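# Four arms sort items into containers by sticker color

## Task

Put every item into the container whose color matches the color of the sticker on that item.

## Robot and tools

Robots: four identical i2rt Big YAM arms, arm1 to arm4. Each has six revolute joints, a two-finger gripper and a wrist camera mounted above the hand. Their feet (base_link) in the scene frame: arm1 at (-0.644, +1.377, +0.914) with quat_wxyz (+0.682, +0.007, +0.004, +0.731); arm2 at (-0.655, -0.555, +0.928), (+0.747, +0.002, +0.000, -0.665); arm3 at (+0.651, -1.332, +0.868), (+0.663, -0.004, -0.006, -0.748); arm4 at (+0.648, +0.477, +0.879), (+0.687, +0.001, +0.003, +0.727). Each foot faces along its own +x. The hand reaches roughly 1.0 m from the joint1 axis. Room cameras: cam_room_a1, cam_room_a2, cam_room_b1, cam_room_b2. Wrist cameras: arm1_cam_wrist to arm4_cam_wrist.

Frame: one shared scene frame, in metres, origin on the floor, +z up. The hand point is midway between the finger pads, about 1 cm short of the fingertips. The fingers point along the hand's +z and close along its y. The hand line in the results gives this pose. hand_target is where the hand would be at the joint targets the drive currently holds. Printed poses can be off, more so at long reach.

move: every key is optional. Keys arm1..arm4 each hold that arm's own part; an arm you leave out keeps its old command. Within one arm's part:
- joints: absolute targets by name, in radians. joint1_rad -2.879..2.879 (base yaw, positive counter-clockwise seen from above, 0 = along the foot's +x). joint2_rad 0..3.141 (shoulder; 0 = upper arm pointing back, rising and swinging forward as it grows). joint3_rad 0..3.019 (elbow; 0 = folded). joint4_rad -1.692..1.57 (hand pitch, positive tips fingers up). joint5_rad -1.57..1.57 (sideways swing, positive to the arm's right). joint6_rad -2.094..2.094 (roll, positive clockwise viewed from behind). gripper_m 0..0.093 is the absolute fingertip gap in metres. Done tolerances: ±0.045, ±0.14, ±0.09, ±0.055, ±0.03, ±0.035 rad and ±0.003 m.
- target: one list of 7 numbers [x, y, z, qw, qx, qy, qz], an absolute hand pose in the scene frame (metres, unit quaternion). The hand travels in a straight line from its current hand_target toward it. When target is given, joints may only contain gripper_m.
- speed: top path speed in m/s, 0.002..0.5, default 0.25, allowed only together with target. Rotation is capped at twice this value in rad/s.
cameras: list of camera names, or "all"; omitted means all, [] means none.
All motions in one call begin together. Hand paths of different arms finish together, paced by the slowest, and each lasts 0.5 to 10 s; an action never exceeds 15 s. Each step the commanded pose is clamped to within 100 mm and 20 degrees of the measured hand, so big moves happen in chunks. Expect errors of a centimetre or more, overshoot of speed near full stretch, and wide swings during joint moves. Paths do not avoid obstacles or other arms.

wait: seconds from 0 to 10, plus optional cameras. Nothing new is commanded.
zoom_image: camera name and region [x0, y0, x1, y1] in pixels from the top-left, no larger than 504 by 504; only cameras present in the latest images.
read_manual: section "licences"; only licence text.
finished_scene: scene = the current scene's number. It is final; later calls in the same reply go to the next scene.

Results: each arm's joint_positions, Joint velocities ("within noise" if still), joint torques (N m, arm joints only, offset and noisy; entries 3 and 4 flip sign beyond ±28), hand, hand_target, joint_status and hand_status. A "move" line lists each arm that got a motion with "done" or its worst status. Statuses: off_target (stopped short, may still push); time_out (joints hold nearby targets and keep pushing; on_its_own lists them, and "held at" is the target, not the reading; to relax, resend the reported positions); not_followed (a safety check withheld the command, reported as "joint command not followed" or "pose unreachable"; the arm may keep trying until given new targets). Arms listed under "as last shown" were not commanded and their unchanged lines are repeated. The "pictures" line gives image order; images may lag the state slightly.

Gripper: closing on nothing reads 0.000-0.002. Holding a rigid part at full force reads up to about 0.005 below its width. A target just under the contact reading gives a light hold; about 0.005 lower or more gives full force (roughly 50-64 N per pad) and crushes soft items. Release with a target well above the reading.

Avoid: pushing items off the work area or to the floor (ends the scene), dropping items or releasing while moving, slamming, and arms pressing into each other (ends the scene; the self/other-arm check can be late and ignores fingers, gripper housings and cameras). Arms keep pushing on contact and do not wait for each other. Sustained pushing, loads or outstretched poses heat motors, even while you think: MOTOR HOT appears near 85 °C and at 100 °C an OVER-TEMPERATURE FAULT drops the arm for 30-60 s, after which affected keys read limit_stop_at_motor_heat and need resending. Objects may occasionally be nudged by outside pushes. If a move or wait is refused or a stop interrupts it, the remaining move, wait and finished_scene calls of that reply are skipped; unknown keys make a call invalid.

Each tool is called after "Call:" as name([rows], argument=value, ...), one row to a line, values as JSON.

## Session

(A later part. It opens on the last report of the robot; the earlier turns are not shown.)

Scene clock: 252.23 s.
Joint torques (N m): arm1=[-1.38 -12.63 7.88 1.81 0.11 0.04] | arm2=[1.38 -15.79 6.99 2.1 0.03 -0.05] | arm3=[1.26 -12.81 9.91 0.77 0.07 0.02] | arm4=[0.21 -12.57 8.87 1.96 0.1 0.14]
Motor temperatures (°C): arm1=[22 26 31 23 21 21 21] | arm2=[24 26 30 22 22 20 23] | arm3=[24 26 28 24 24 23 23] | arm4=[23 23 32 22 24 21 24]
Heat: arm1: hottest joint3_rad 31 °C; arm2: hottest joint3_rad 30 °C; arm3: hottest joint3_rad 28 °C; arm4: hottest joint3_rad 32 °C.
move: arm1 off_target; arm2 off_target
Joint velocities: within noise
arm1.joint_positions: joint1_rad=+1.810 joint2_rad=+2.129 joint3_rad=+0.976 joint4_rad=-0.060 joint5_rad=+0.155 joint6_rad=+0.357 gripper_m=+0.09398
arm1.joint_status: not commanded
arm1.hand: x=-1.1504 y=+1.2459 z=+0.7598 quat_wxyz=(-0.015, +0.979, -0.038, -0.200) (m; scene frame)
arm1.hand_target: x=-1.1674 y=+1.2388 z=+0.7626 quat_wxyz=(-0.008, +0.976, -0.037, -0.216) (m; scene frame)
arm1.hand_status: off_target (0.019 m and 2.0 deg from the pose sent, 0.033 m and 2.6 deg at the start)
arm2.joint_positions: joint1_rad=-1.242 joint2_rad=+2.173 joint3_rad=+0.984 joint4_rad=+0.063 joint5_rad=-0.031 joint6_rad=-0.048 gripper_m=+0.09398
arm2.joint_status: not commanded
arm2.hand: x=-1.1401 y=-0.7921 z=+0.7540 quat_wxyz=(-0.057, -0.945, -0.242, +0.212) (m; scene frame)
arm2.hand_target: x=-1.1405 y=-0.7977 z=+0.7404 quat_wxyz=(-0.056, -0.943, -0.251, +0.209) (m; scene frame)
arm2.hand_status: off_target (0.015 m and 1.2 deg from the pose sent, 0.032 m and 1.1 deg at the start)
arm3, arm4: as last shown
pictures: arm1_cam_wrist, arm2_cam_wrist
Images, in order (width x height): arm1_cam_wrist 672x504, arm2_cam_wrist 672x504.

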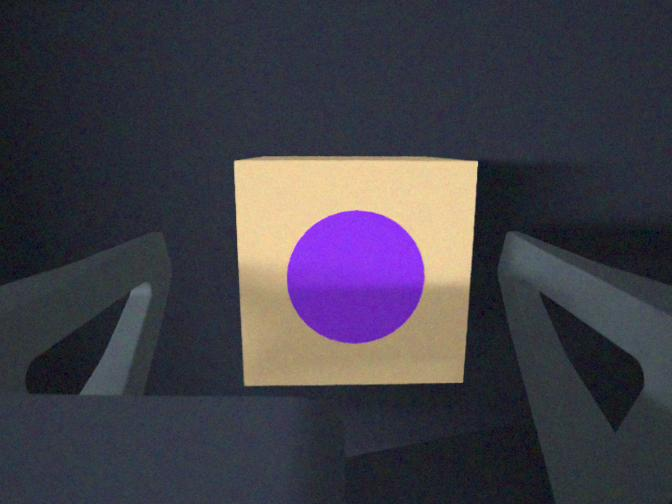

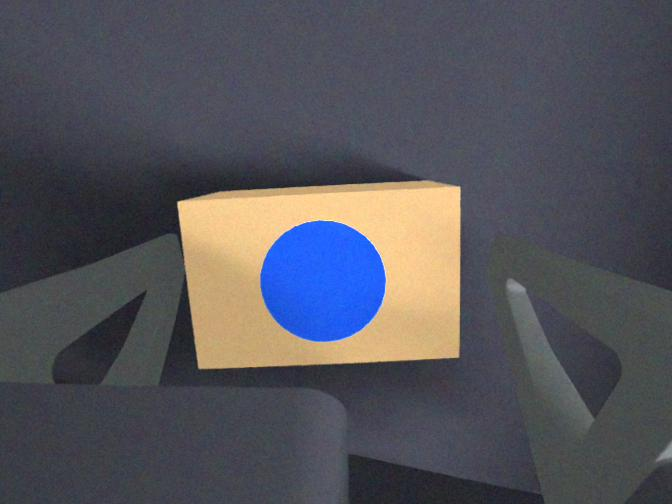

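Call:
move(arm2={"target":[-1.139,-0.801,0.734,-0.0557,-0.9434,-0.2515,0.2091],"speed":0.08}, arm1={"target":[-1.168,1.2427,0.760,0.0083,-0.9756,0.0375,0.2163],"speed":0.08}, cameras=[])

Call:
move(arm1={"joints":{"gripper_m":0.045}}, arm2={"joints":{"gripper_m":0.055}}, cameras=["arm1_cam_wrist","arm2_cam_wrist"])

Scene clock: 261.27 s.
Joint torques (N m): arm1=[-2.14 -12.75 7.62 1.76 0.06 -0.05] | arm2=[1.85 -15.79 6.76 2.04 0.06 0.03] | arm3=[1.26 -12.69 9.88 0.8 0.07 0.02] | arm4=[0.85 -12.16 9.07 1.96 0.12 0.13]
Motor temperatures (°C): arm1=[22 26 31 23 21 21 21] | arm2=[24 26 30 22 22 20 23] | arm3=[24 26 28 23 24 23 23] | arm4=[23 23 32 22 24 21 24]
Heat: arm1: hottest joint3_rad 31 °C; arm2: hottest joint3_rad 30 °C; arm3: hottest joint3_rad 28 °C; arm4: hottest joint3_rad 32 °C.
move: arm1 off_target; arm2 off_target
Joint velocities: within noise
arm1.joint_positions: joint1_rad=+1.810 joint2_rad=+2.130 joint3_rad=+0.976 joint4_rad=-0.053 joint5_rad=+0.152 joint6_rad=+0.356 gripper_m=+0.09398
arm1.joint_status: not commanded
arm1.hand: x=-1.1515 y=+1.2450 z=+0.7598 quat_wxyz=(-0.013, +0.978, -0.038, -0.203) (m; scene frame)
arm1.hand_target: x=-1.1675 y=+1.2428 z=+0.7605 quat_wxyz=(-0.008, +0.976, -0.037, -0.216) (m; scene frame)
arm1.hand_status: off_target (0.017 m and 1.7 deg from the pose sent, 0.018 m and 2.0 deg at the start)
arm2.joint_positions: joint1_rad=-1.238 joint2_rad=+2.188 joint3_rad=+0.988 joint4_rad=+0.076 joint5_rad=-0.029 joint6_rad=-0.048 gripper_m=+0.09398
arm2.joint_status: not commanded
arm2.hand: x=-1.1403 y=-0.7942 z=+0.7489 quat_wxyz=(-0.057, -0.944, -0.244, +0.213) (m; scene frame)
arm2.hand_target: x=-1.1385 y=-0.8006 z=+0.7345 quat_wxyz=(-0.056, -0.943, -0.252, +0.209) (m; scene frame)
arm2.hand_status: off_target (0.016 m and 1.0 deg from the pose sent, 0.022 m and 1.2 deg at the start)
arm3, arm4: as last shown
pictures: none
No camera images: "cameras" was empty.

Scene clock: 261.87 s.
Joint torques (N m): arm1=[-2.43 -13.1 7.68 1.61 0.13 -0.07] | arm2=[1.61 -15.79 6.72 2.04 0.03 0.03] | arm3=[1.32 -12.81 9.91 0.8 0.06 0.01] | arm4=[0.97 -12.51 8.85 1.98 0.1 0.14]
Motor temperatures (°C): arm1=[22 26 31 23 21 21 21] | arm2=[24 26 30 22 22 20 23] | arm3=[24 26 28 23 24 23 23] | arm4=[23 23 32 22 24 21 24]
Heat: arm1: hottest joint3_rad 31 °C; arm2: hottest joint3_rad 30 °C; arm3: hottest joint3_rad 28 °C; arm4: hottest joint3_rad 32 °C.
move: arm1 off_target; arm2 off_target
Joint velocities: within noise
arm1.joint_positions: joint1_rad=+1.810 joint2_rad=+2.130 joint3_rad=+0.976 joint4_rad=-0.052 joint5_rad=+0.151 joint6_rad=+0.356 gripper_m=+0.05287
arm1.joint_status: gripper_m off_target (ended at +0.05290, target +0.04500)
arm1.hand: x=-1.1516 y=+1.2447 z=+0.7598 quat_wxyz=(-0.012, +0.978, -0.037, -0.203) (m; scene frame)
arm1.hand_target: x=-1.1675 y=+1.2428 z=+0.7605 quat_wxyz=(-0.008, +0.976, -0.037, -0.216) (m; scene frame)
arm1.hand_status: not commanded
arm2.joint_positions: joint1_rad=-1.237 joint2_rad=+2.188 joint3_rad=+0.988 joint4_rad=+0.077 joint5_rad=-0.028 joint6_rad=-0.048 gripper_m=+0.06915
arm2.joint_status: gripper_m off_target (ended at +0.06918, target +0.05500)
arm2.hand: x=-1.1403 y=-0.7943 z=+0.7490 quat_wxyz=(-0.056, -0.944, -0.244, +0.214) (m; scene frame)
arm2.hand_target: x=-1.1384 y=-0.8007 z=+0.7345 quat_wxyz=(-0.056, -0.943, -0.252, +0.209) (m; scene frame)
arm2.hand_status: not commanded
arm3, arm4: as last shown
pictures: arm1_cam_wrist, arm2_cam_wrist
Images, in order (width x height): arm1_cam_wrist 672x504, arm2_cam_wrist 672x504.

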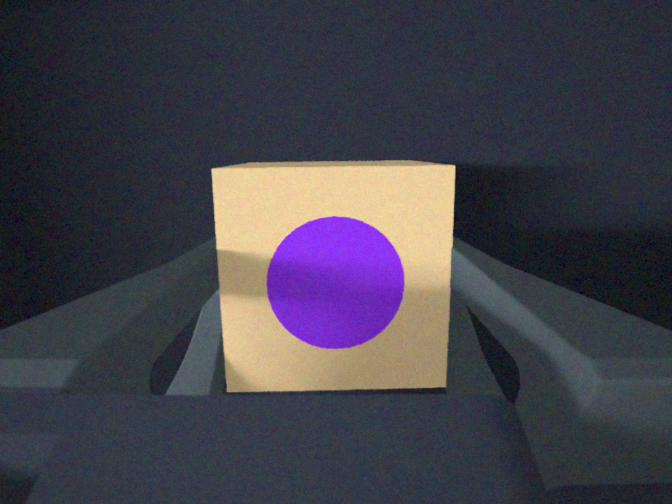

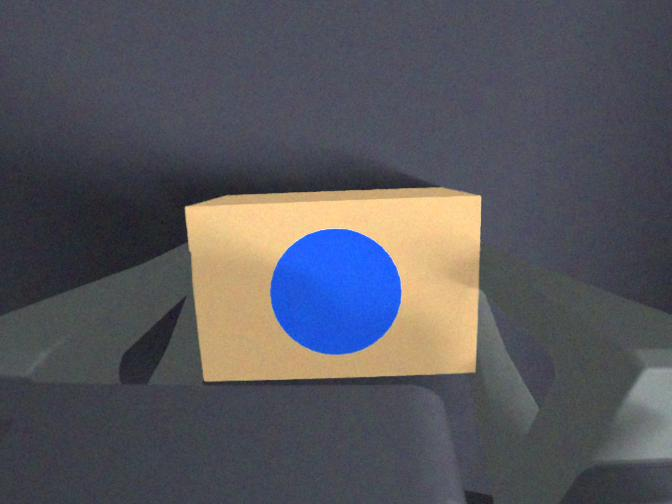

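Call:
move(arm1={"target":[-1.10,1.2427,0.96,0.0083,-0.9756,0.0375,0.2163],"speed":0.2}, arm2={"target":[-1.08,-0.777,0.96,-0.0557,-0.9434,-0.2515,0.2091],"speed":0.2}, cameras=["arm1_cam_wrist","arm2_cam_wrist"])

Scene clock: 272.47 s.
Joint torques (N m): arm1=[-1.32 -10.93 9.26 0.65 0.22 0.13] | arm2=[1.44 -13.63 8.54 1.14 0.11 0.12] | arm3=[1.32 -12.81 9.91 0.8 0.06 0.03] | arm4=[0.32 -12.57 9.05 1.91 0.11 0.15]
Motor temperatures (°C): arm1=[22 26 31 23 21 21 22] | arm2=[24 26 29 22 22 20 23] | arm3=[24 26 28 23 24 23 23] | arm4=[23 23 33 22 24 21 24]
Heat: arm1: hottest joint3_rad 31 °C; arm2: hottest joint3_rad 29 °C; arm3: hottest joint3_rad 28 °C; arm4: hottest joint3_rad 33 °C.
move: arm1 done; arm2 off_target
Joint velocities: within noise
arm1.joint_positions: joint1_rad=+1.839 joint2_rad=+1.579 joint3_rad=+0.871 joint4_rad=-0.478 joint5_rad=+0.166 joint6_rad=+0.384 gripper_m=+0.05287
arm1.joint_status: not commanded
arm1.hand: x=-1.1004 y=+1.2475 z=+0.9554 quat_wxyz=(-0.010, +0.976, -0.038, -0.215) (m; scene frame)
arm1.hand_target: x=-1.1000 y=+1.2427 z=+0.9600 quat_wxyz=(-0.008, +0.976, -0.037, -0.216) (m; scene frame)
arm1.hand_status: done (0.007 m and 0.3 deg from the pose sent, 0.207 m and 1.6 deg at the start)
arm2.joint_positions: joint1_rad=-1.224 joint2_rad=+1.563 joint3_rad=+0.852 joint4_rad=-0.395 joint5_rad=-0.025 joint6_rad=-0.048 gripper_m=+0.06915
arm2.joint_status: not commanded
arm2.hand: x=-1.0885 y=-0.7766 z=+0.9672 quat_wxyz=(-0.058, -0.941, -0.249, +0.222) (m; scene frame)
arm2.hand_target: x=-1.0800 y=-0.7769 z=+0.9601 quat_wxyz=(-0.056, -0.943, -0.251, +0.209) (m; scene frame)
arm2.hand_status: off_target (0.011 m and 1.5 deg from the pose sent, 0.220 m and 1.1 deg at the start)
arm3.joint_positions: joint1_rad=+1.689 joint2_rad=+1.321 joint3_rad=+1.473 joint4_rad=-1.401 joint5_rad=-0.001 joint6_rad=-0.006 gripper_m=+0.09398
arm3.joint_status: not commanded
arm3.hand: x=+1.1000 y=-1.3282 z=+1.2068 quat_wxyz=(-0.161, +0.003, -0.987, +0.007) (m; scene frame)
arm3.hand_target: x=+1.1003 y=-1.3274 z=+1.2174 quat_wxyz=(-0.175, +0.001, -0.985, +0.007) (m; scene frame)
arm3.hand_status: not commanded
arm4: as last shown
pictures: arm1_cam_wrist, arm2_cam_wrist
Images, in order (width x height): arm1_cam_wrist 672x504, arm2_cam_wrist 672x504.

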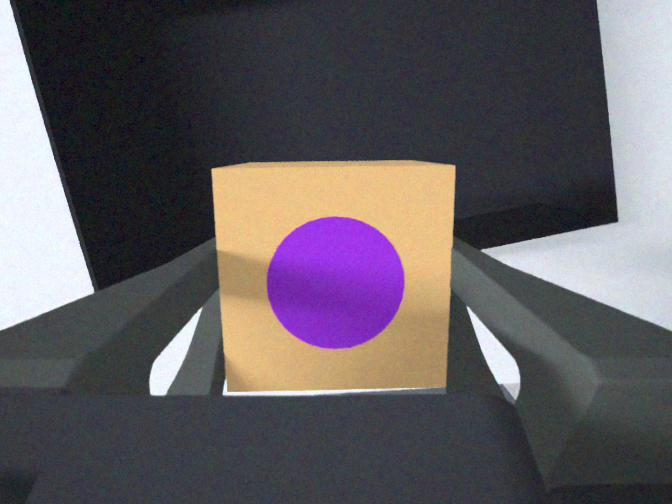

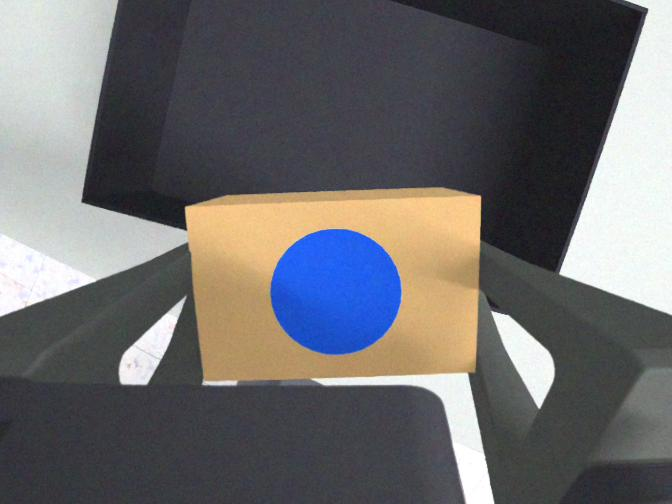

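Call:
move(arm1={"joints":{"joint2_rad":0.754,"joint3_rad":1.115,"joint4_rad":-1.513,"joint5_rad":0,"joint6_rad":0}}, arm2={"joints":{"joint2_rad":0.754,"joint3_rad":1.115,"joint4_rad":-1.513,"joint5_rad":0,"joint6_rad":0}}, arm4={"joints":{"joint2_rad":0.5,"joint3_rad":0.445,"joint4_rad":0.056}}, cameras=[])

Call:
move(arm1={"joints":{"joint1_rad":-2.27}}, arm2={"joints":{"joint1_rad":2.124}}, cameras=["arm1_cam_wrist","arm2_cam_wrist","arm4_cam_wrist"])

Scene clock: 303.27 s.
Joint torques (N m): arm1=[-1.08 0.62 12.56 0.83 -0.04 -0.01] | arm2=[1.44 -2.49 12.22 1.1 0.12 0.2] | arm3=[1.38 -12.75 9.92 0.79 0.08 0.02] | arm4=[0.38 -0.56 9.55 1.11 0.11 0.14]
Motor temperatures (°C): arm1=[22 26 31 23 22 21 22] | arm2=[24 26 29 22 22 20 24] | arm3=[24 26 29 23 24 23 23] | arm4=[23 23 33 22 24 21 24]
Heat: arm1: hottest joint3_rad 31 °C; arm2: hottest joint3_rad 29 °C; arm3: hottest joint3_rad 29 °C; arm4: hottest joint3_rad 33 °C.
move: arm1 done; arm2 done; arm4 done
Joint velocities: within noise
arm1.joint_positions: joint1_rad=+1.840 joint2_rad=+0.751 joint3_rad=+1.091 joint4_rad=-1.503 joint5_rad=+0.002 joint6_rad=+0.008 gripper_m=+0.05286
arm1.joint_status: all done
arm1.hand: x=-0.8735 y=+1.2946 z=+1.2575 quat_wxyz=(+0.032, +0.965, +0.161, -0.206) (m; scene frame)
arm1.hand_target: x=-0.8731 y=+1.2918 z=+1.2670 quat_wxyz=(+0.033, +0.962, +0.169, -0.212) (m; scene frame)
arm1.hand_status: not commanded
arm2.joint_positions: joint1_rad=-1.223 joint2_rad=+0.751 joint3_rad=+1.104 joint4_rad=-1.501 joint5_rad=-0.003 joint6_rad=-0.014 gripper_m=+0.06915
arm2.joint_status: all done
arm2.hand: x=-0.8797 y=-0.6687 z=+1.2735 quat_wxyz=(-0.047, -0.950, -0.232, +0.202) (m; scene frame)
arm2.hand_target: x=-0.8780 y=-0.6699 z=+1.2769 quat_wxyz=(-0.048, -0.951, -0.230, +0.201) (m; scene frame)
arm2.hand_status: not commanded
arm3: as last shown
arm4.joint_positions: joint1_rad=+0.925 joint2_rad=+0.500 joint3_rad=+0.449 joint4_rad=+0.067 joint5_rad=-0.001 joint6_rad=-0.009 gripper_m=+0.09407
arm4.joint_status: all done
arm4.hand: x=+0.3591 y=+0.6730 z=+1.2358 quat_wxyz=(-0.208, +0.671, -0.202, -0.682) (m; scene frame)
arm4.hand_target: x=+0.3603 y=+0.6746 z=+1.2307 quat_wxyz=(-0.206, +0.674, -0.209, -0.678) (m; scene frame)
arm4.hand_status: not commanded
pictures: none
No camera images: "cameras" was empty.

Scene clock: 306.43 s.
Joint torques (N m): arm1=[-2.37 0.97 12.75 0.58 -0.03 -0.02] | arm2=[1.08 -2.43 12.18 1.11 0.03 0.19] | arm3=[1.14 -12.81 9.92 0.81 0.07 0.02] | arm4=[0.44 -0.44 9.46 1.11 0.13 0.11]
Motor temperatures (°C): arm1=[22 26 31 23 21 21 22] | arm2=[24 26 29 22 22 20 24] | arm3=[24 26 29 23 24 23 23] | arm4=[23 23 33 22 24 21 24]
Heat: arm1: hottest joint3_rad 31 °C; arm2: hottest joint3_rad 29 °C; arm3: hottest joint3_rad 29 °C; arm4: hottest joint3_rad 33 °C.
move: arm1 done; arm2 done
Joint velocities: within noise
arm1.joint_positions: joint1_rad=-2.264 joint2_rad=+0.751 joint3_rad=+1.091 joint4_rad=-1.503 joint5_rad=+0.002 joint6_rad=+0.006 gripper_m=+0.05299
arm1.joint_status: all done
arm1.hand: x=-0.4369 y=+1.2303 z=+1.2505 quat_wxyz=(-0.185, -0.303, -0.933, +0.063) (m; scene frame)
arm1.hand_target: x=-0.4369 y=+1.2289 z=+1.2600 quat_wxyz=(-0.190, -0.303, -0.932, +0.066) (m; scene frame)
arm1.hand_status: not commanded
arm2.joint_positions: joint1_rad=+2.120 joint2_rad=+0.751 joint3_rad=+1.104 joint4_rad=-1.501 joint5_rad=-0.001 joint6_rad=-0.012 gripper_m=+0.06901
arm2.joint_status: all done
arm2.hand: x=-0.4586 y=-0.4018 z=+1.2751 quat_wxyz=(-0.199, +0.325, -0.922, -0.069) (m; scene frame)
arm2.hand_target: x=-0.4598 y=-0.4017 z=+1.2786 quat_wxyz=(-0.198, +0.322, -0.923, -0.069) (m; scene frame)
arm2.hand_status: not commanded
arm3, arm4: as last shown
pictures: arm1_cam_wrist, arm2_cam_wrist, arm4_cam_wrist
Images, in order (width x height): arm1_cam_wrist 672x504, arm2_cam_wrist 672x504, arm4_cam_wrist 672x504.

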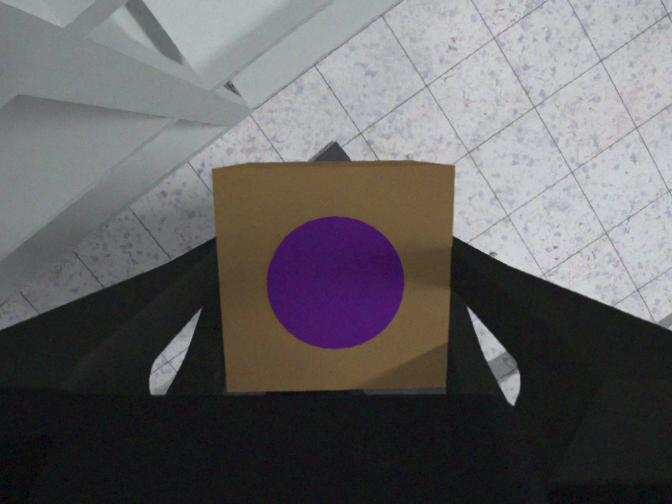

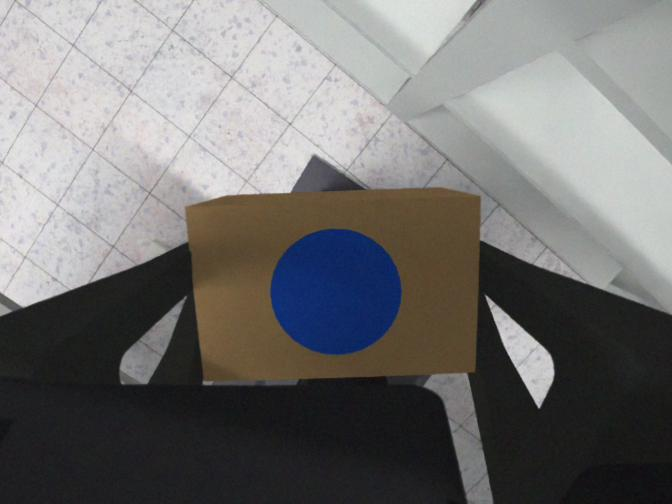

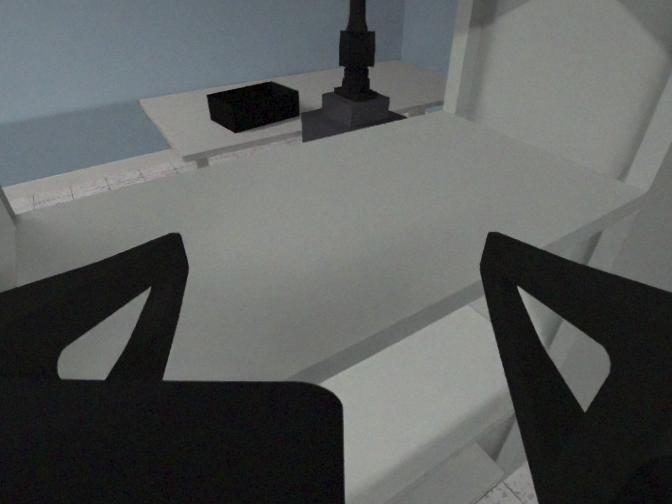

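Call:
move(arm1={"target":[-0.32,1.152,1.075,0.1984,0.2925,0.9333,-0.0622],"speed":0.25}, arm2={"target":[-0.32,-0.292,1.07,0.1964,-0.32,0.9242,0.0680],"speed":0.25}, cameras=["arm4_cam_wrist","cam_room_b1","cam_room_b2","cam_room_a2"])

Call:
zoom_image(camera="cam_room_a2", region=[0, 100, 400, 400])

Call:
zoom_image(camera="cam_room_b2", region=[200, 70, 600, 370])

Scene clock: 319.43 s.
Joint torques (N m): arm1=[-1.03 -5.6 11.41 1.88 -0.05 -0.08] | arm2=[0.79 -10.64 10.4 2.28 0.11 0.18] | arm3=[1.26 -12.69 9.91 0.76 0.06 0.01] | arm4=[0.26 -0.44 9.62 1.14 0.13 0.11]
Motor temperatures (°C): arm1=[22 26 32 23 21 21 22] | arm2=[24 26 30 22 22 20 24] | arm3=[24 26 29 23 24 23 23] | arm4=[23 23 34 22 24 21 24]
Heat: arm1: hottest joint3_rad 32 °C; arm2: hottest joint3_rad 30 °C; arm3: hottest joint3_rad 29 °C; arm4: hottest joint3_rad 34 °C.
move: arm1 off_target; arm2 done
Joint velocities: within noise
arm1.joint_positions: joint1_rad=-2.264 joint2_rad=+1.142 joint3_rad=+0.827 joint4_rad=-0.858 joint5_rad=-0.007 joint6_rad=+0.005 gripper_m=+0.05299
arm1.joint_status: not commanded
arm1.hand: x=-0.3290 y=+1.1528 z=+1.0663 quat_wxyz=(-0.181, -0.303, -0.934, +0.058) (m; scene frame)
arm1.hand_target: x=-0.3202 y=+1.1521 z=+1.0753 quat_wxyz=(-0.198, -0.293, -0.933, +0.062) (m; scene frame)
arm1.hand_status: off_target (0.013 m and 2.3 deg from the pose sent, 0.225 m and 2.0 deg at the start)
arm2.joint_positions: joint1_rad=+2.120 joint2_rad=+1.269 joint3_rad=+0.883 joint4_rad=-0.778 joint5_rad=-0.001 joint6_rad=-0.011 gripper_m=+0.06901
arm2.joint_status: not commanded
arm2.hand: x=-0.3207 y=-0.2931 z=+1.0723 quat_wxyz=(-0.193, +0.325, -0.924, -0.067) (m; scene frame)
arm2.hand_target: x=-0.3200 y=-0.2920 z=+1.0701 quat_wxyz=(-0.196, +0.320, -0.924, -0.068) (m; scene frame)
arm2.hand_status: done (0.003 m and 0.7 deg from the pose sent, 0.271 m and 0.7 deg at the start)
arm3, arm4: as last shown
pictures: arm4_cam_wrist, cam_room_a2, cam_room_b1, cam_room_b2
Images, in order (width x height): arm4_cam_wrist 672x504, cam_room_a2 672x504, cam_room_b1 672x504, cam_room_b2 672x504.

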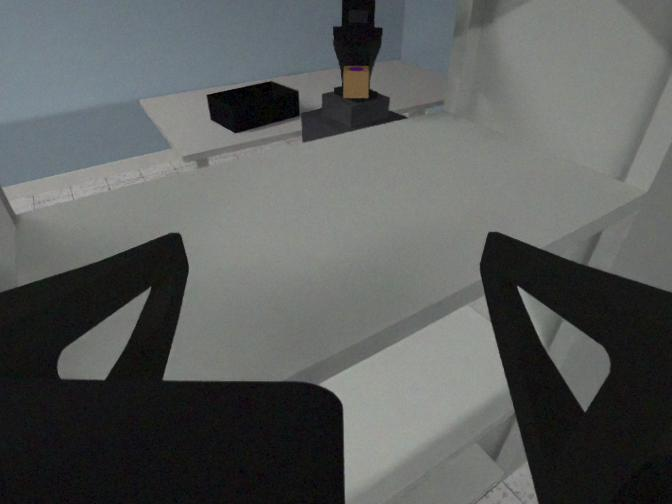

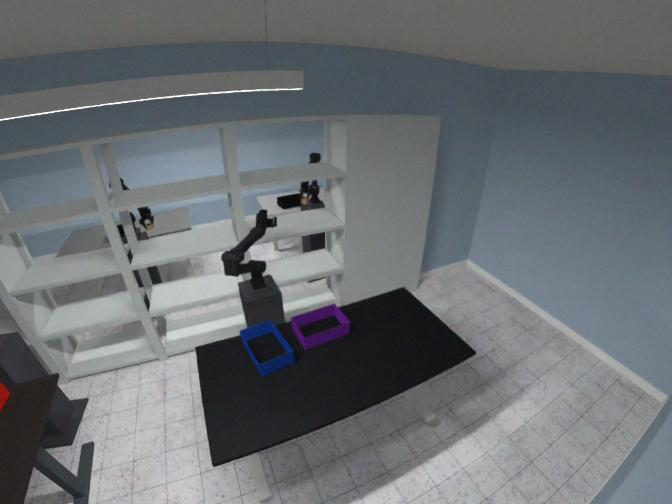

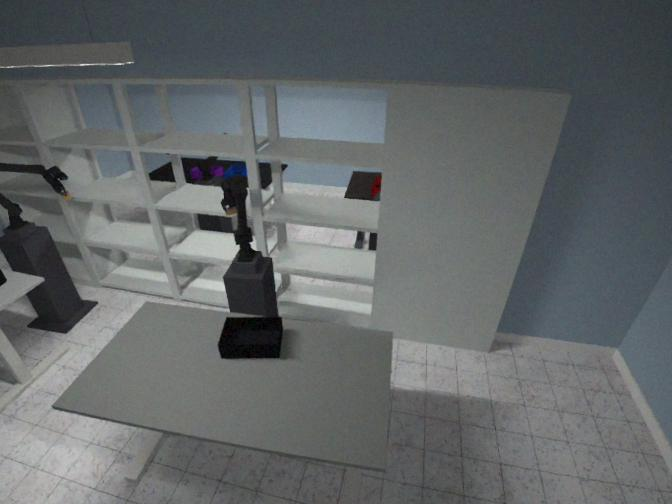

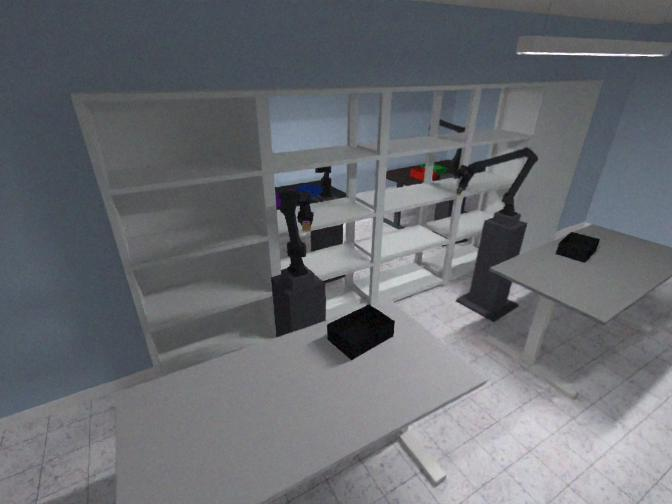

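Scaled by 1.260.

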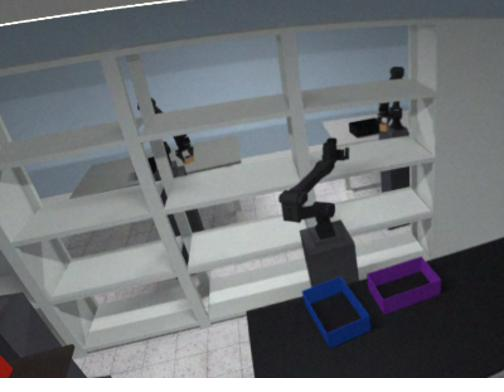

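Scaled by 1.260.

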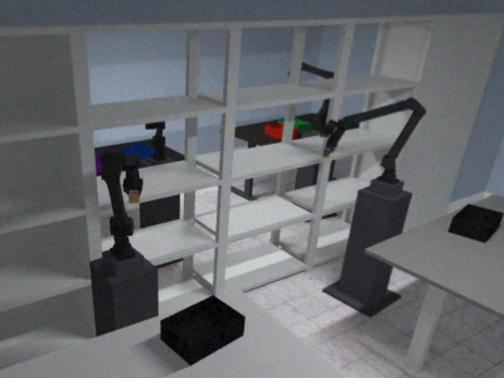

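Call:
move(arm1={"target":[-0.01,0.935,1.078,0.1984,0.2925,0.9333,-0.0622],"speed":0.2}, arm2={"target":[-0.01,-0.048,1.07,0.1964,-0.32,0.9242,0.0680],"speed":0.2}, cameras=["arm1_cam_wrist","arm2_cam_wrist","arm4_cam_wrist"])

Scene clock: 327.40 s.
Joint torques (N m): arm1=[-1.49 -20.25 17.43 0.59 -0.04 -0.02] | arm2=[0.85 -24.76 17.29 1.06 0.1 0.18] | arm3=[1.14 -12.86 9.88 0.81 0.06 0.02] | arm4=[0.32 -0.67 9.72 1.13 0.11 0.17]
Motor temperatures (°C): arm1=[22 26 33 23 21 21 22] | arm2=[24 26 31 22 22 20 24] | arm3=[24 26 29 23 24 23 23] | arm4=[23 23 34 22 24 21 24]
Heat: arm1: hottest joint3_rad 33 °C; arm2: hottest joint3_rad 31 °C; arm3: hottest joint3_rad 29 °C; arm4: hottest joint3_rad 34 °C.
move: arm1 off_target; arm2 off_target
Joint velocities: within noise
arm1.joint_positions: joint1_rad=-2.263 joint2_rad=+2.135 joint3_rad=+2.032 joint4_rad=-1.088 joint5_rad=-0.007 joint6_rad=+0.005 gripper_m=+0.05299
arm1.joint_status: not commanded
arm1.hand: x=-0.0298 y=+0.9382 z=+1.0499 quat_wxyz=(-0.173, -0.303, -0.936, +0.055) (m; scene frame)
arm1.hand_target: x=-0.0117 y=+0.9362 z=+1.0783 quat_wxyz=(-0.199, -0.293, -0.933, +0.062) (m; scene frame)
arm1.hand_status: off_target (0.035 m and 3.2 deg from the pose sent, 0.386 m and 2.4 deg at the start)
arm2.joint_positions: joint1_rad=+2.120 joint2_rad=+2.323 joint3_rad=+2.334 joint4_rad=-1.180 joint5_rad=-0.001 joint6_rad=-0.011 gripper_m=+0.06901
arm2.joint_status: not commanded
arm2.hand: x=-0.0197 y=-0.0565 z=+1.0692 quat_wxyz=(-0.190, +0.325, -0.924, -0.066) (m; scene frame)
arm2.hand_target: x=-0.0109 y=-0.0486 z=+1.0698 quat_wxyz=(-0.198, +0.320, -0.924, -0.068) (m; scene frame)
arm2.hand_status: off_target (0.013 m and 1.0 deg from the pose sent, 0.396 m and 0.8 deg at the start)
arm3, arm4: as last shown
pictures: arm1_cam_wrist, arm2_cam_wrist, arm4_cam_wrist
Images, in order (width x height): arm1_cam_wrist 672x504, arm2_cam_wrist 672x504, arm4_cam_wrist 672x504.

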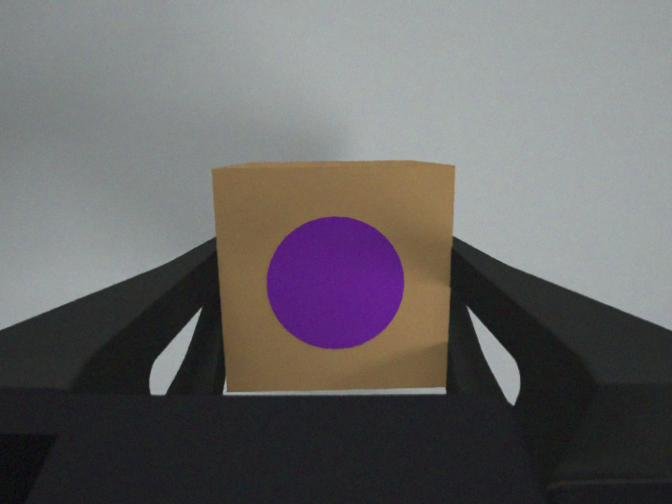

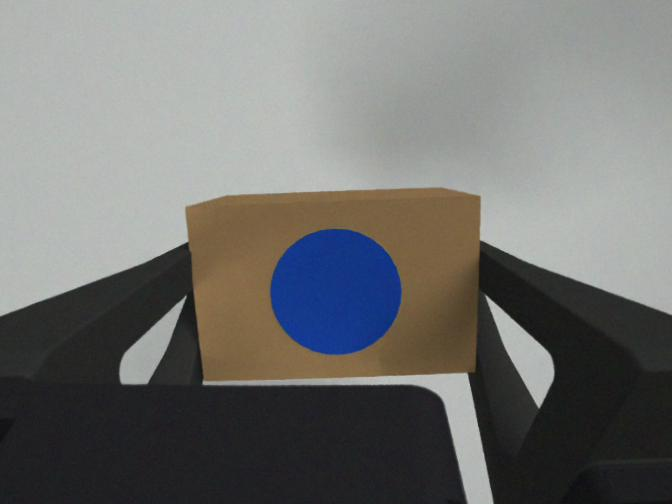

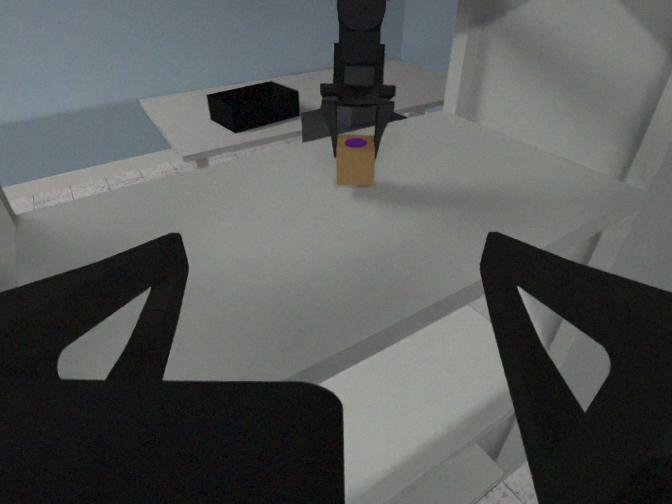

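Call:
move(arm1={"target":[-0.005,0.931,1.062,0.2227,0.2907,0.9279,-0.0698],"speed":0.1}, arm2={"target":[-0.005,-0.043,1.035,0.1964,-0.32,0.9242,0.0680],"speed":0.1}, cameras=["arm4_cam_wrist"])

Call:
zoom_image(camera="arm4_cam_wrist", region=[280, 90, 430, 240])

Scene clock: 335.13 s.
Joint torques (N m): arm1=[-0.67 -20.6 11.74 1.88 -0.06 -0.05] | arm2=[1.03 -25.11 14.78 2.13 0.11 0.18] | arm3=[1.38 -12.69 9.91 0.8 0.06 0.01] | arm4=[0.32 -0.21 9.61 1.06 0.11 0.14]
Motor temperatures (°C): arm1=[22 26 33 23 21 21 22] | arm2=[24 26 34 22 22 20 24] | arm3=[24 26 29 23 24 23 23] | arm4=[23 23 34 22 24 21 24]
Heat: arm1: hottest joint3_rad 33 °C; arm2: hottest joint3_rad 34 °C; arm3: hottest joint3_rad 29 °C; arm4: hottest joint3_rad 34 °C.
move: arm1 off_target; arm2 off_target
Joint velocities: within noise
arm1.joint_positions: joint1_rad=-2.263 joint2_rad=+2.135 joint3_rad=+2.032 joint4_rad=-1.008 joint5_rad=-0.007 joint6_rad=+0.005 gripper_m=+0.05299
arm1.joint_status: not commanded
arm1.hand: x=-0.0151 y=+0.9278 z=+1.0576 quat_wxyz=(-0.210, -0.300, -0.928, +0.067) (m; scene frame)
arm1.hand_target: x=-0.0053 y=+0.9311 z=+1.0621 quat_wxyz=(-0.223, -0.291, -0.928, +0.070) (m; scene frame)
arm1.hand_status: off_target (0.011 m and 1.8 deg from the pose sent, 0.028 m and 6.1 deg at the start)
arm2.joint_positions: joint1_rad=+2.120 joint2_rad=+2.357 joint3_rad=+2.334 joint4_rad=-1.146 joint5_rad=-0.001 joint6_rad=-0.011 gripper_m=+0.06901
arm2.joint_status: not commanded
arm2.hand: x=-0.0136 y=-0.0517 z=+1.0457 quat_wxyz=(-0.190, +0.325, -0.924, -0.066) (m; scene frame)
arm2.hand_target: x=-0.0058 y=-0.0436 z=+1.0348 quat_wxyz=(-0.197, +0.320, -0.924, -0.068) (m; scene frame)
arm2.hand_status: off_target (0.016 m and 0.9 deg from the pose sent, 0.040 m and 1.0 deg at the start)
arm3, arm4: as last shown
pictures: arm4_cam_wrist
Images, in order (width x height): arm4_cam_wrist 672x504.

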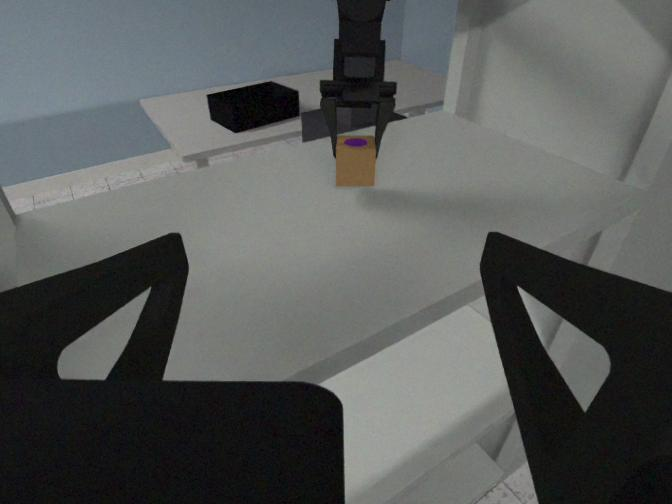

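Scaled by 3.360.

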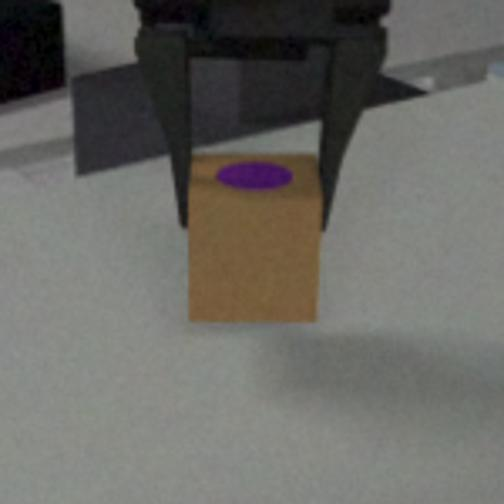

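Call:
move(arm1={"target":[0.0,0.930,1.032,0.2227,0.2907,0.9279,-0.0698],"speed":0.08}, arm2={"target":[-0.0,-0.04,1.010,0.1964,-0.32,0.9242,0.0680],"speed":0.08}, cameras=["arm4_cam_wrist","cam_room_a2"])

Call:
zoom_image(camera="arm4_cam_wrist", region=[280, 90, 430, 240])

Call:
zoom_image(camera="cam_room_a2", region=[100, 160, 250, 310])

Scene clock: 341.07 s.
Joint torques (N m): arm1=[-0.62 -19.9 11.71 1.85 0.07 0.01] | arm2=[0.85 -25.17 14.23 2.17 0.11 0.17] | arm3=[1.32 -12.63 9.89 0.76 0.07 0.02] | arm4=[0.62 -0.79 9.59 1.14 0.12 0.17]
Motor temperatures (°C): arm1=[22 27 33 23 21 21 22] | arm2=[24 26 35 22 22 20 24] | arm3=[24 26 29 23 24 23 23] | arm4=[23 22 34 22 24 21 24]
Heat: arm1: hottest joint3_rad 33 °C; arm2: hottest joint3_rad 35 °C; arm3: hottest joint3_rad 29 °C; arm4: hottest joint3_rad 34 °C.
move: arm1 done; arm2 off_target
Joint velocities: within noise
arm1.joint_positions: joint1_rad=-2.259 joint2_rad=+2.156 joint3_rad=+2.000 joint4_rad=-0.948 joint5_rad=-0.007 joint6_rad=+0.005 gripper_m=+0.05299
arm1.joint_status: not commanded
arm1.hand: x=-0.0099 y=+0.9271 z=+1.0328 quat_wxyz=(-0.214, -0.298, -0.928, +0.068) (m; scene frame)
arm1.hand_target: x=-0.0002 y=+0.9302 z=+1.0321 quat_wxyz=(-0.223, -0.291, -0.928, +0.070) (m; scene frame)
arm1.hand_status: done (0.010 m and 1.3 deg from the pose sent, 0.030 m and 1.8 deg at the start)
arm2.joint_positions: joint1_rad=+2.120 joint2_rad=+2.387 joint3_rad=+2.334 joint4_rad=-1.107 joint5_rad=-0.001 joint6_rad=-0.011 gripper_m=+0.06901
arm2.joint_status: not commanded
arm2.hand: x=-0.0073 y=-0.0468 z=+1.0258 quat_wxyz=(-0.194, +0.325, -0.923, -0.067) (m; scene frame)
arm2.hand_target: x=-0.0009 y=-0.0407 z=+1.0101 quat_wxyz=(-0.197, +0.320, -0.924, -0.068) (m; scene frame)
arm2.hand_status: off_target (0.019 m and 0.6 deg from the pose sent, 0.040 m and 0.9 deg at the start)
arm3, arm4: as last shown
pictures: arm4_cam_wrist, cam_room_a2
Images, in order (width x height): arm4_cam_wrist 672x504, cam_room_a2 672x504.

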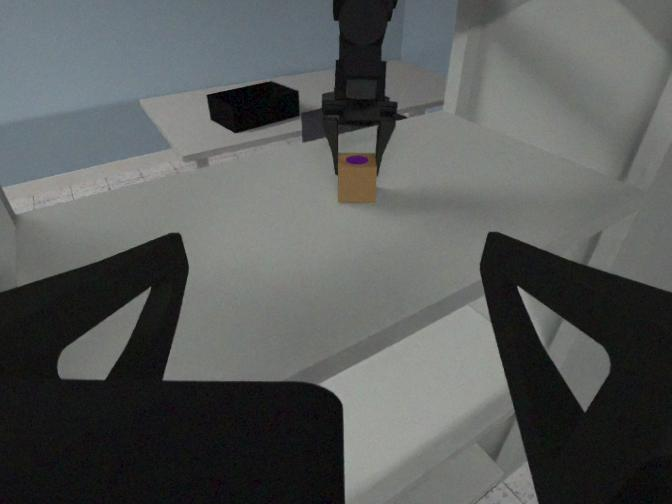

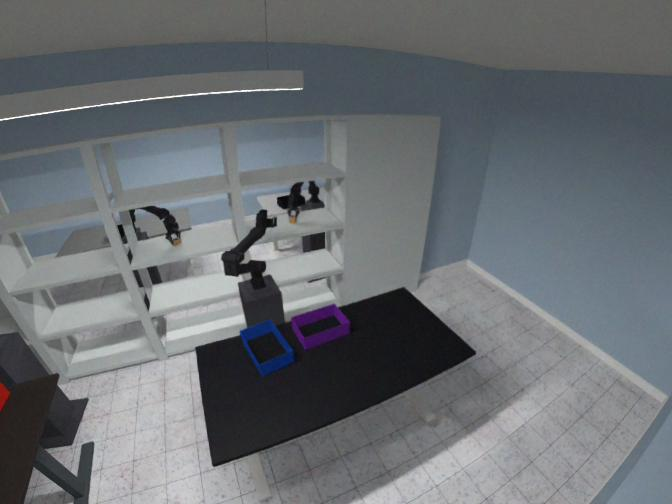

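Scaled by 3.360.

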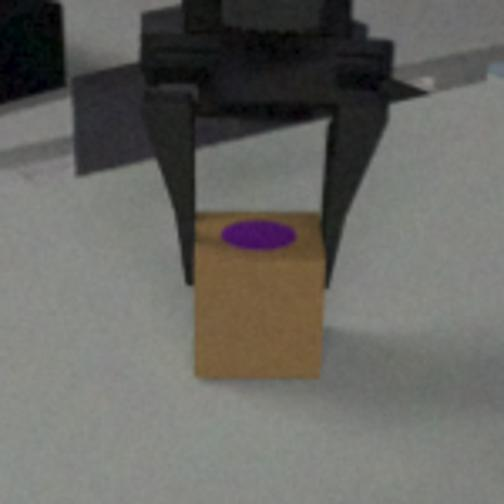

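Scaled by 3.360.

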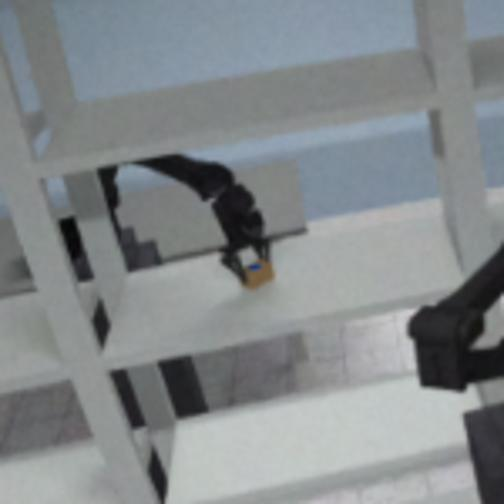

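Call:
move(arm1={"target":[0.0,0.930,1.016,0.2227,0.2907,0.9279,-0.0698],"speed":0.06}, arm2={"target":[-0.0,-0.04,0.992,0.1964,-0.32,0.9242,0.0680],"speed":0.06}, cameras=["arm4_cam_wrist"])

Call:
zoom_image(camera="arm4_cam_wrist", region=[280, 90, 430, 240])

Scene clock: 345.97 s.
Joint torques (N m): arm1=[-1.2 -19.43 10.19 1.98 0.01 -0.04] | arm2=[0.97 -25.17 11.04 2.35 0.11 0.18] | arm3=[1.08 -12.69 9.89 0.76 0.07 0.02] | arm4=[0.38 -0.79 9.55 1.07 0.11 0.11]
Motor temperatures (°C): arm1=[22 27 34 23 21 21 22] | arm2=[24 27 35 22 22 20 24] | arm3=[24 26 29 23 24 23 23] | arm4=[23 22 34 22 24 21 24]
Heat: arm1: hottest joint3_rad 34 °C; arm2: hottest joint3_rad 35 °C; arm3: hottest joint3_rad 29 °C; arm4: hottest joint3_rad 34 °C.
move: arm1 off_target; arm2 off_target
Joint velocities: within noise
arm1.joint_positions: joint1_rad=-2.259 joint2_rad=+2.156 joint3_rad=+1.990 joint4_rad=-0.913 joint5_rad=-0.006 joint6_rad=+0.005 gripper_m=+0.05299
arm1.joint_status: not commanded
arm1.hand: x=-0.0060 y=+0.9242 z=+1.0318 quat_wxyz=(-0.225, -0.297, -0.925, +0.072) (m; scene frame)
arm1.hand_target: x=-0.0004 y=+0.9302 z=+1.0162 quat_wxyz=(-0.223, -0.291, -0.928, +0.070) (m; scene frame)
arm1.hand_status: off_target (0.018 m and 0.9 deg from the pose sent, 0.020 m and 1.3 deg at the start)
arm2.joint_positions: joint1_rad=+2.120 joint2_rad=+2.387 joint3_rad=+2.334 joint4_rad=-1.069 joint5_rad=-0.001 joint6_rad=-0.011 gripper_m=+0.06901
arm2.joint_status: not commanded
arm2.hand: x=-0.0006 y=-0.0414 z=+1.0297 quat_wxyz=(-0.212, +0.323, -0.919, -0.073) (m; scene frame)
arm2.hand_target: x=-0.0014 y=-0.0411 z=+0.9926 quat_wxyz=(-0.196, +0.320, -0.924, -0.068) (m; scene frame)
arm2.hand_status: off_target (0.038 m and 2.0 deg from the pose sent, 0.035 m and 0.6 deg at the start)
arm3, arm4: as last shown
pictures: arm4_cam_wrist
Images, in order (width x height): arm4_cam_wrist 672x504.

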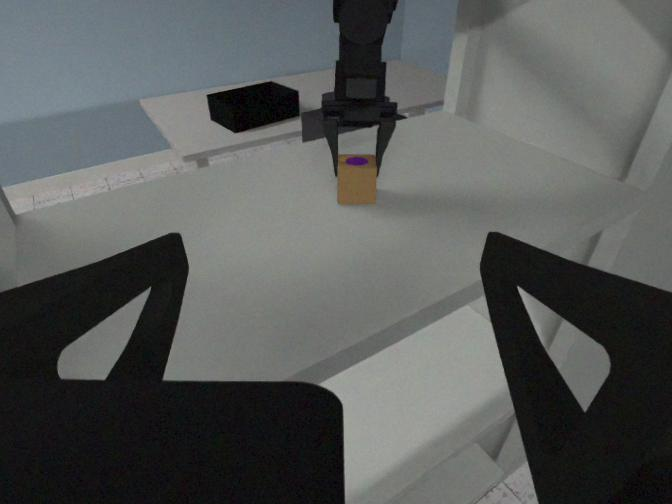

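Scaled by 3.360.

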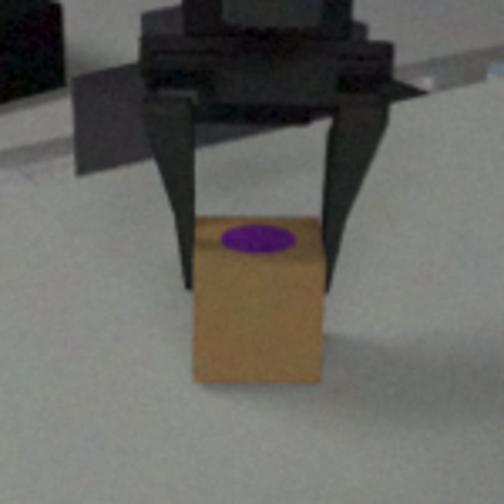

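Call:
move(arm4={"joints":{"joint1_rad":2.1}}, arm1={"target":[0.0,0.930,1.000,0.2227,0.2907,0.9279,-0.0698],"speed":0.06}, cameras=["arm4_cam_wrist","arm1_cam_wrist"])

Call:
zoom_image(camera="arm4_cam_wrist", region=[260, 90, 460, 240])

Scene clock: 352.07 s.
Joint torques (N m): arm1=[-0.5 -18.37 8.7 1.95 -0.01 0] | arm2=[0.79 -25.11 11.03 2.39 0.11 0.18] | arm3=[1.26 -12.81 9.87 0.79 0.07 0.02] | arm4=[0.56 -0.32 9.57 1.09 0.1 0.13]
Motor temperatures (°C): arm1=[22 27 34 23 21 21 23] | arm2=[24 28 35 22 22 20 25] | arm3=[24 26 29 23 24 23 23] | arm4=[23 22 35 22 24 21 24]
Heat: arm1: hottest joint3_rad 34 °C; arm2: hottest joint3_rad 35 °C; arm3: hottest joint3_rad 29 °C; arm4: hottest joint3_rad 35 °C.
move: arm1 off_target; arm4 done
Joint velocities: within noise
arm1.joint_positions: joint1_rad=-2.259 joint2_rad=+2.155 joint3_rad=+1.979 joint4_rad=-0.877 joint5_rad=-0.005 joint6_rad=+0.005 gripper_m=+0.05299
arm1.joint_status: not commanded
arm1.hand: x=-0.0024 y=+0.9214 z=+1.0308 quat_wxyz=(-0.237, -0.296, -0.922, +0.076) (m; scene frame)
arm1.hand_target: x=-0.0009 y=+0.9305 z=+1.0004 quat_wxyz=(-0.222, -0.291, -0.928, +0.070) (m; scene frame)
arm1.hand_status: off_target (0.032 m and 2.0 deg from the pose sent, 0.033 m and 0.9 deg at the start)
arm2: as last shown
arm2.hand_target: x=-0.0015 y=-0.0411 z=+0.9926 quat_wxyz=(-0.196, +0.320, -0.924, -0.068) (m; scene frame)
arm3.joint_positions: joint1_rad=+1.689 joint2_rad=+1.321 joint3_rad=+1.473 joint4_rad=-1.401 joint5_rad=-0.001 joint6_rad=-0.006 gripper_m=+0.09398
arm3.joint_status: not commanded
arm3.hand: x=+1.1000 y=-1.3282 z=+1.2068 quat_wxyz=(-0.161, +0.003, -0.987, +0.007) (m; scene frame)
arm3.hand_target: x=+1.1003 y=-1.3274 z=+1.2174 quat_wxyz=(-0.175, +0.001, -0.985, +0.007) (m; scene frame)
arm3.hand_status: not commanded
arm4.joint_positions: joint1_rad=+2.097 joint2_rad=+0.500 joint3_rad=+0.449 joint4_rad=+0.067 joint5_rad=-0.001 joint6_rad=-0.009 gripper_m=+0.09407
arm4.joint_status: all done
arm4.hand: x=+0.3575 y=+0.2866 z=+1.2371 quat_wxyz=(+0.202, +0.669, +0.204, -0.685) (m; scene frame)
arm4.hand_target: x=+0.3581 y=+0.2858 z=+1.2320 quat_wxyz=(+0.205, +0.675, +0.203, -0.679) (m; scene frame)
arm4.hand_status: not commanded
pictures: arm1_cam_wrist, arm4_cam_wrist
Images, in order (width x height): arm1_cam_wrist 672x504, arm4_cam_wrist 672x504.

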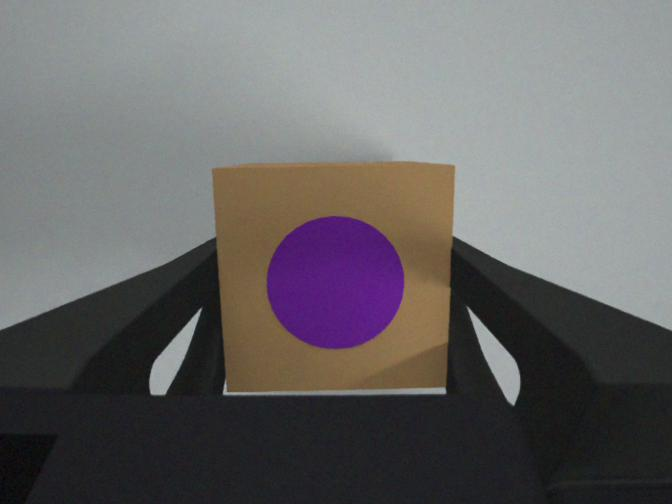

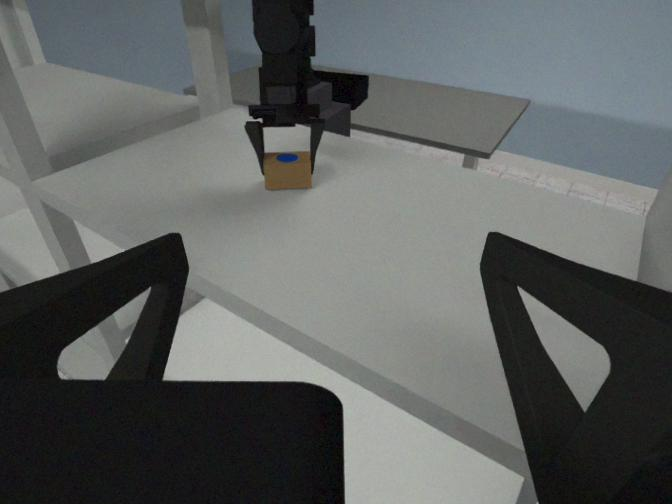

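Scaled by 2.520.

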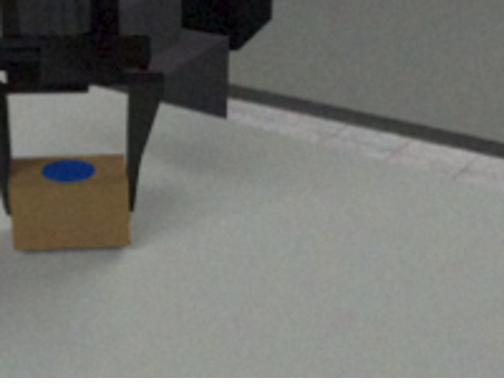

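Call:
zoom_image(camera="arm1_cam_wrist", region=[100, 0, 604, 378])

Call:
zoom_image(camera="arm4_cam_wrist", region=[200, 120, 380, 240])

Scaled by 1.000.

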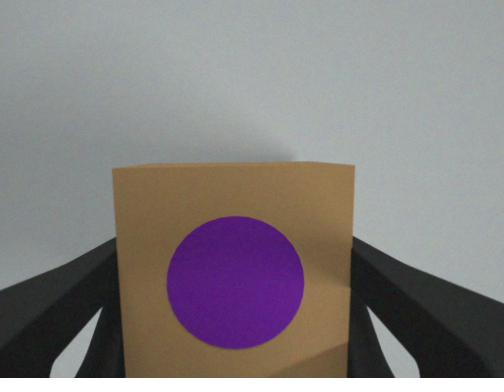

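Scaled by 2.800.

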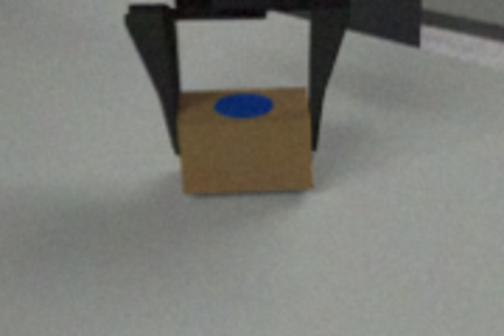

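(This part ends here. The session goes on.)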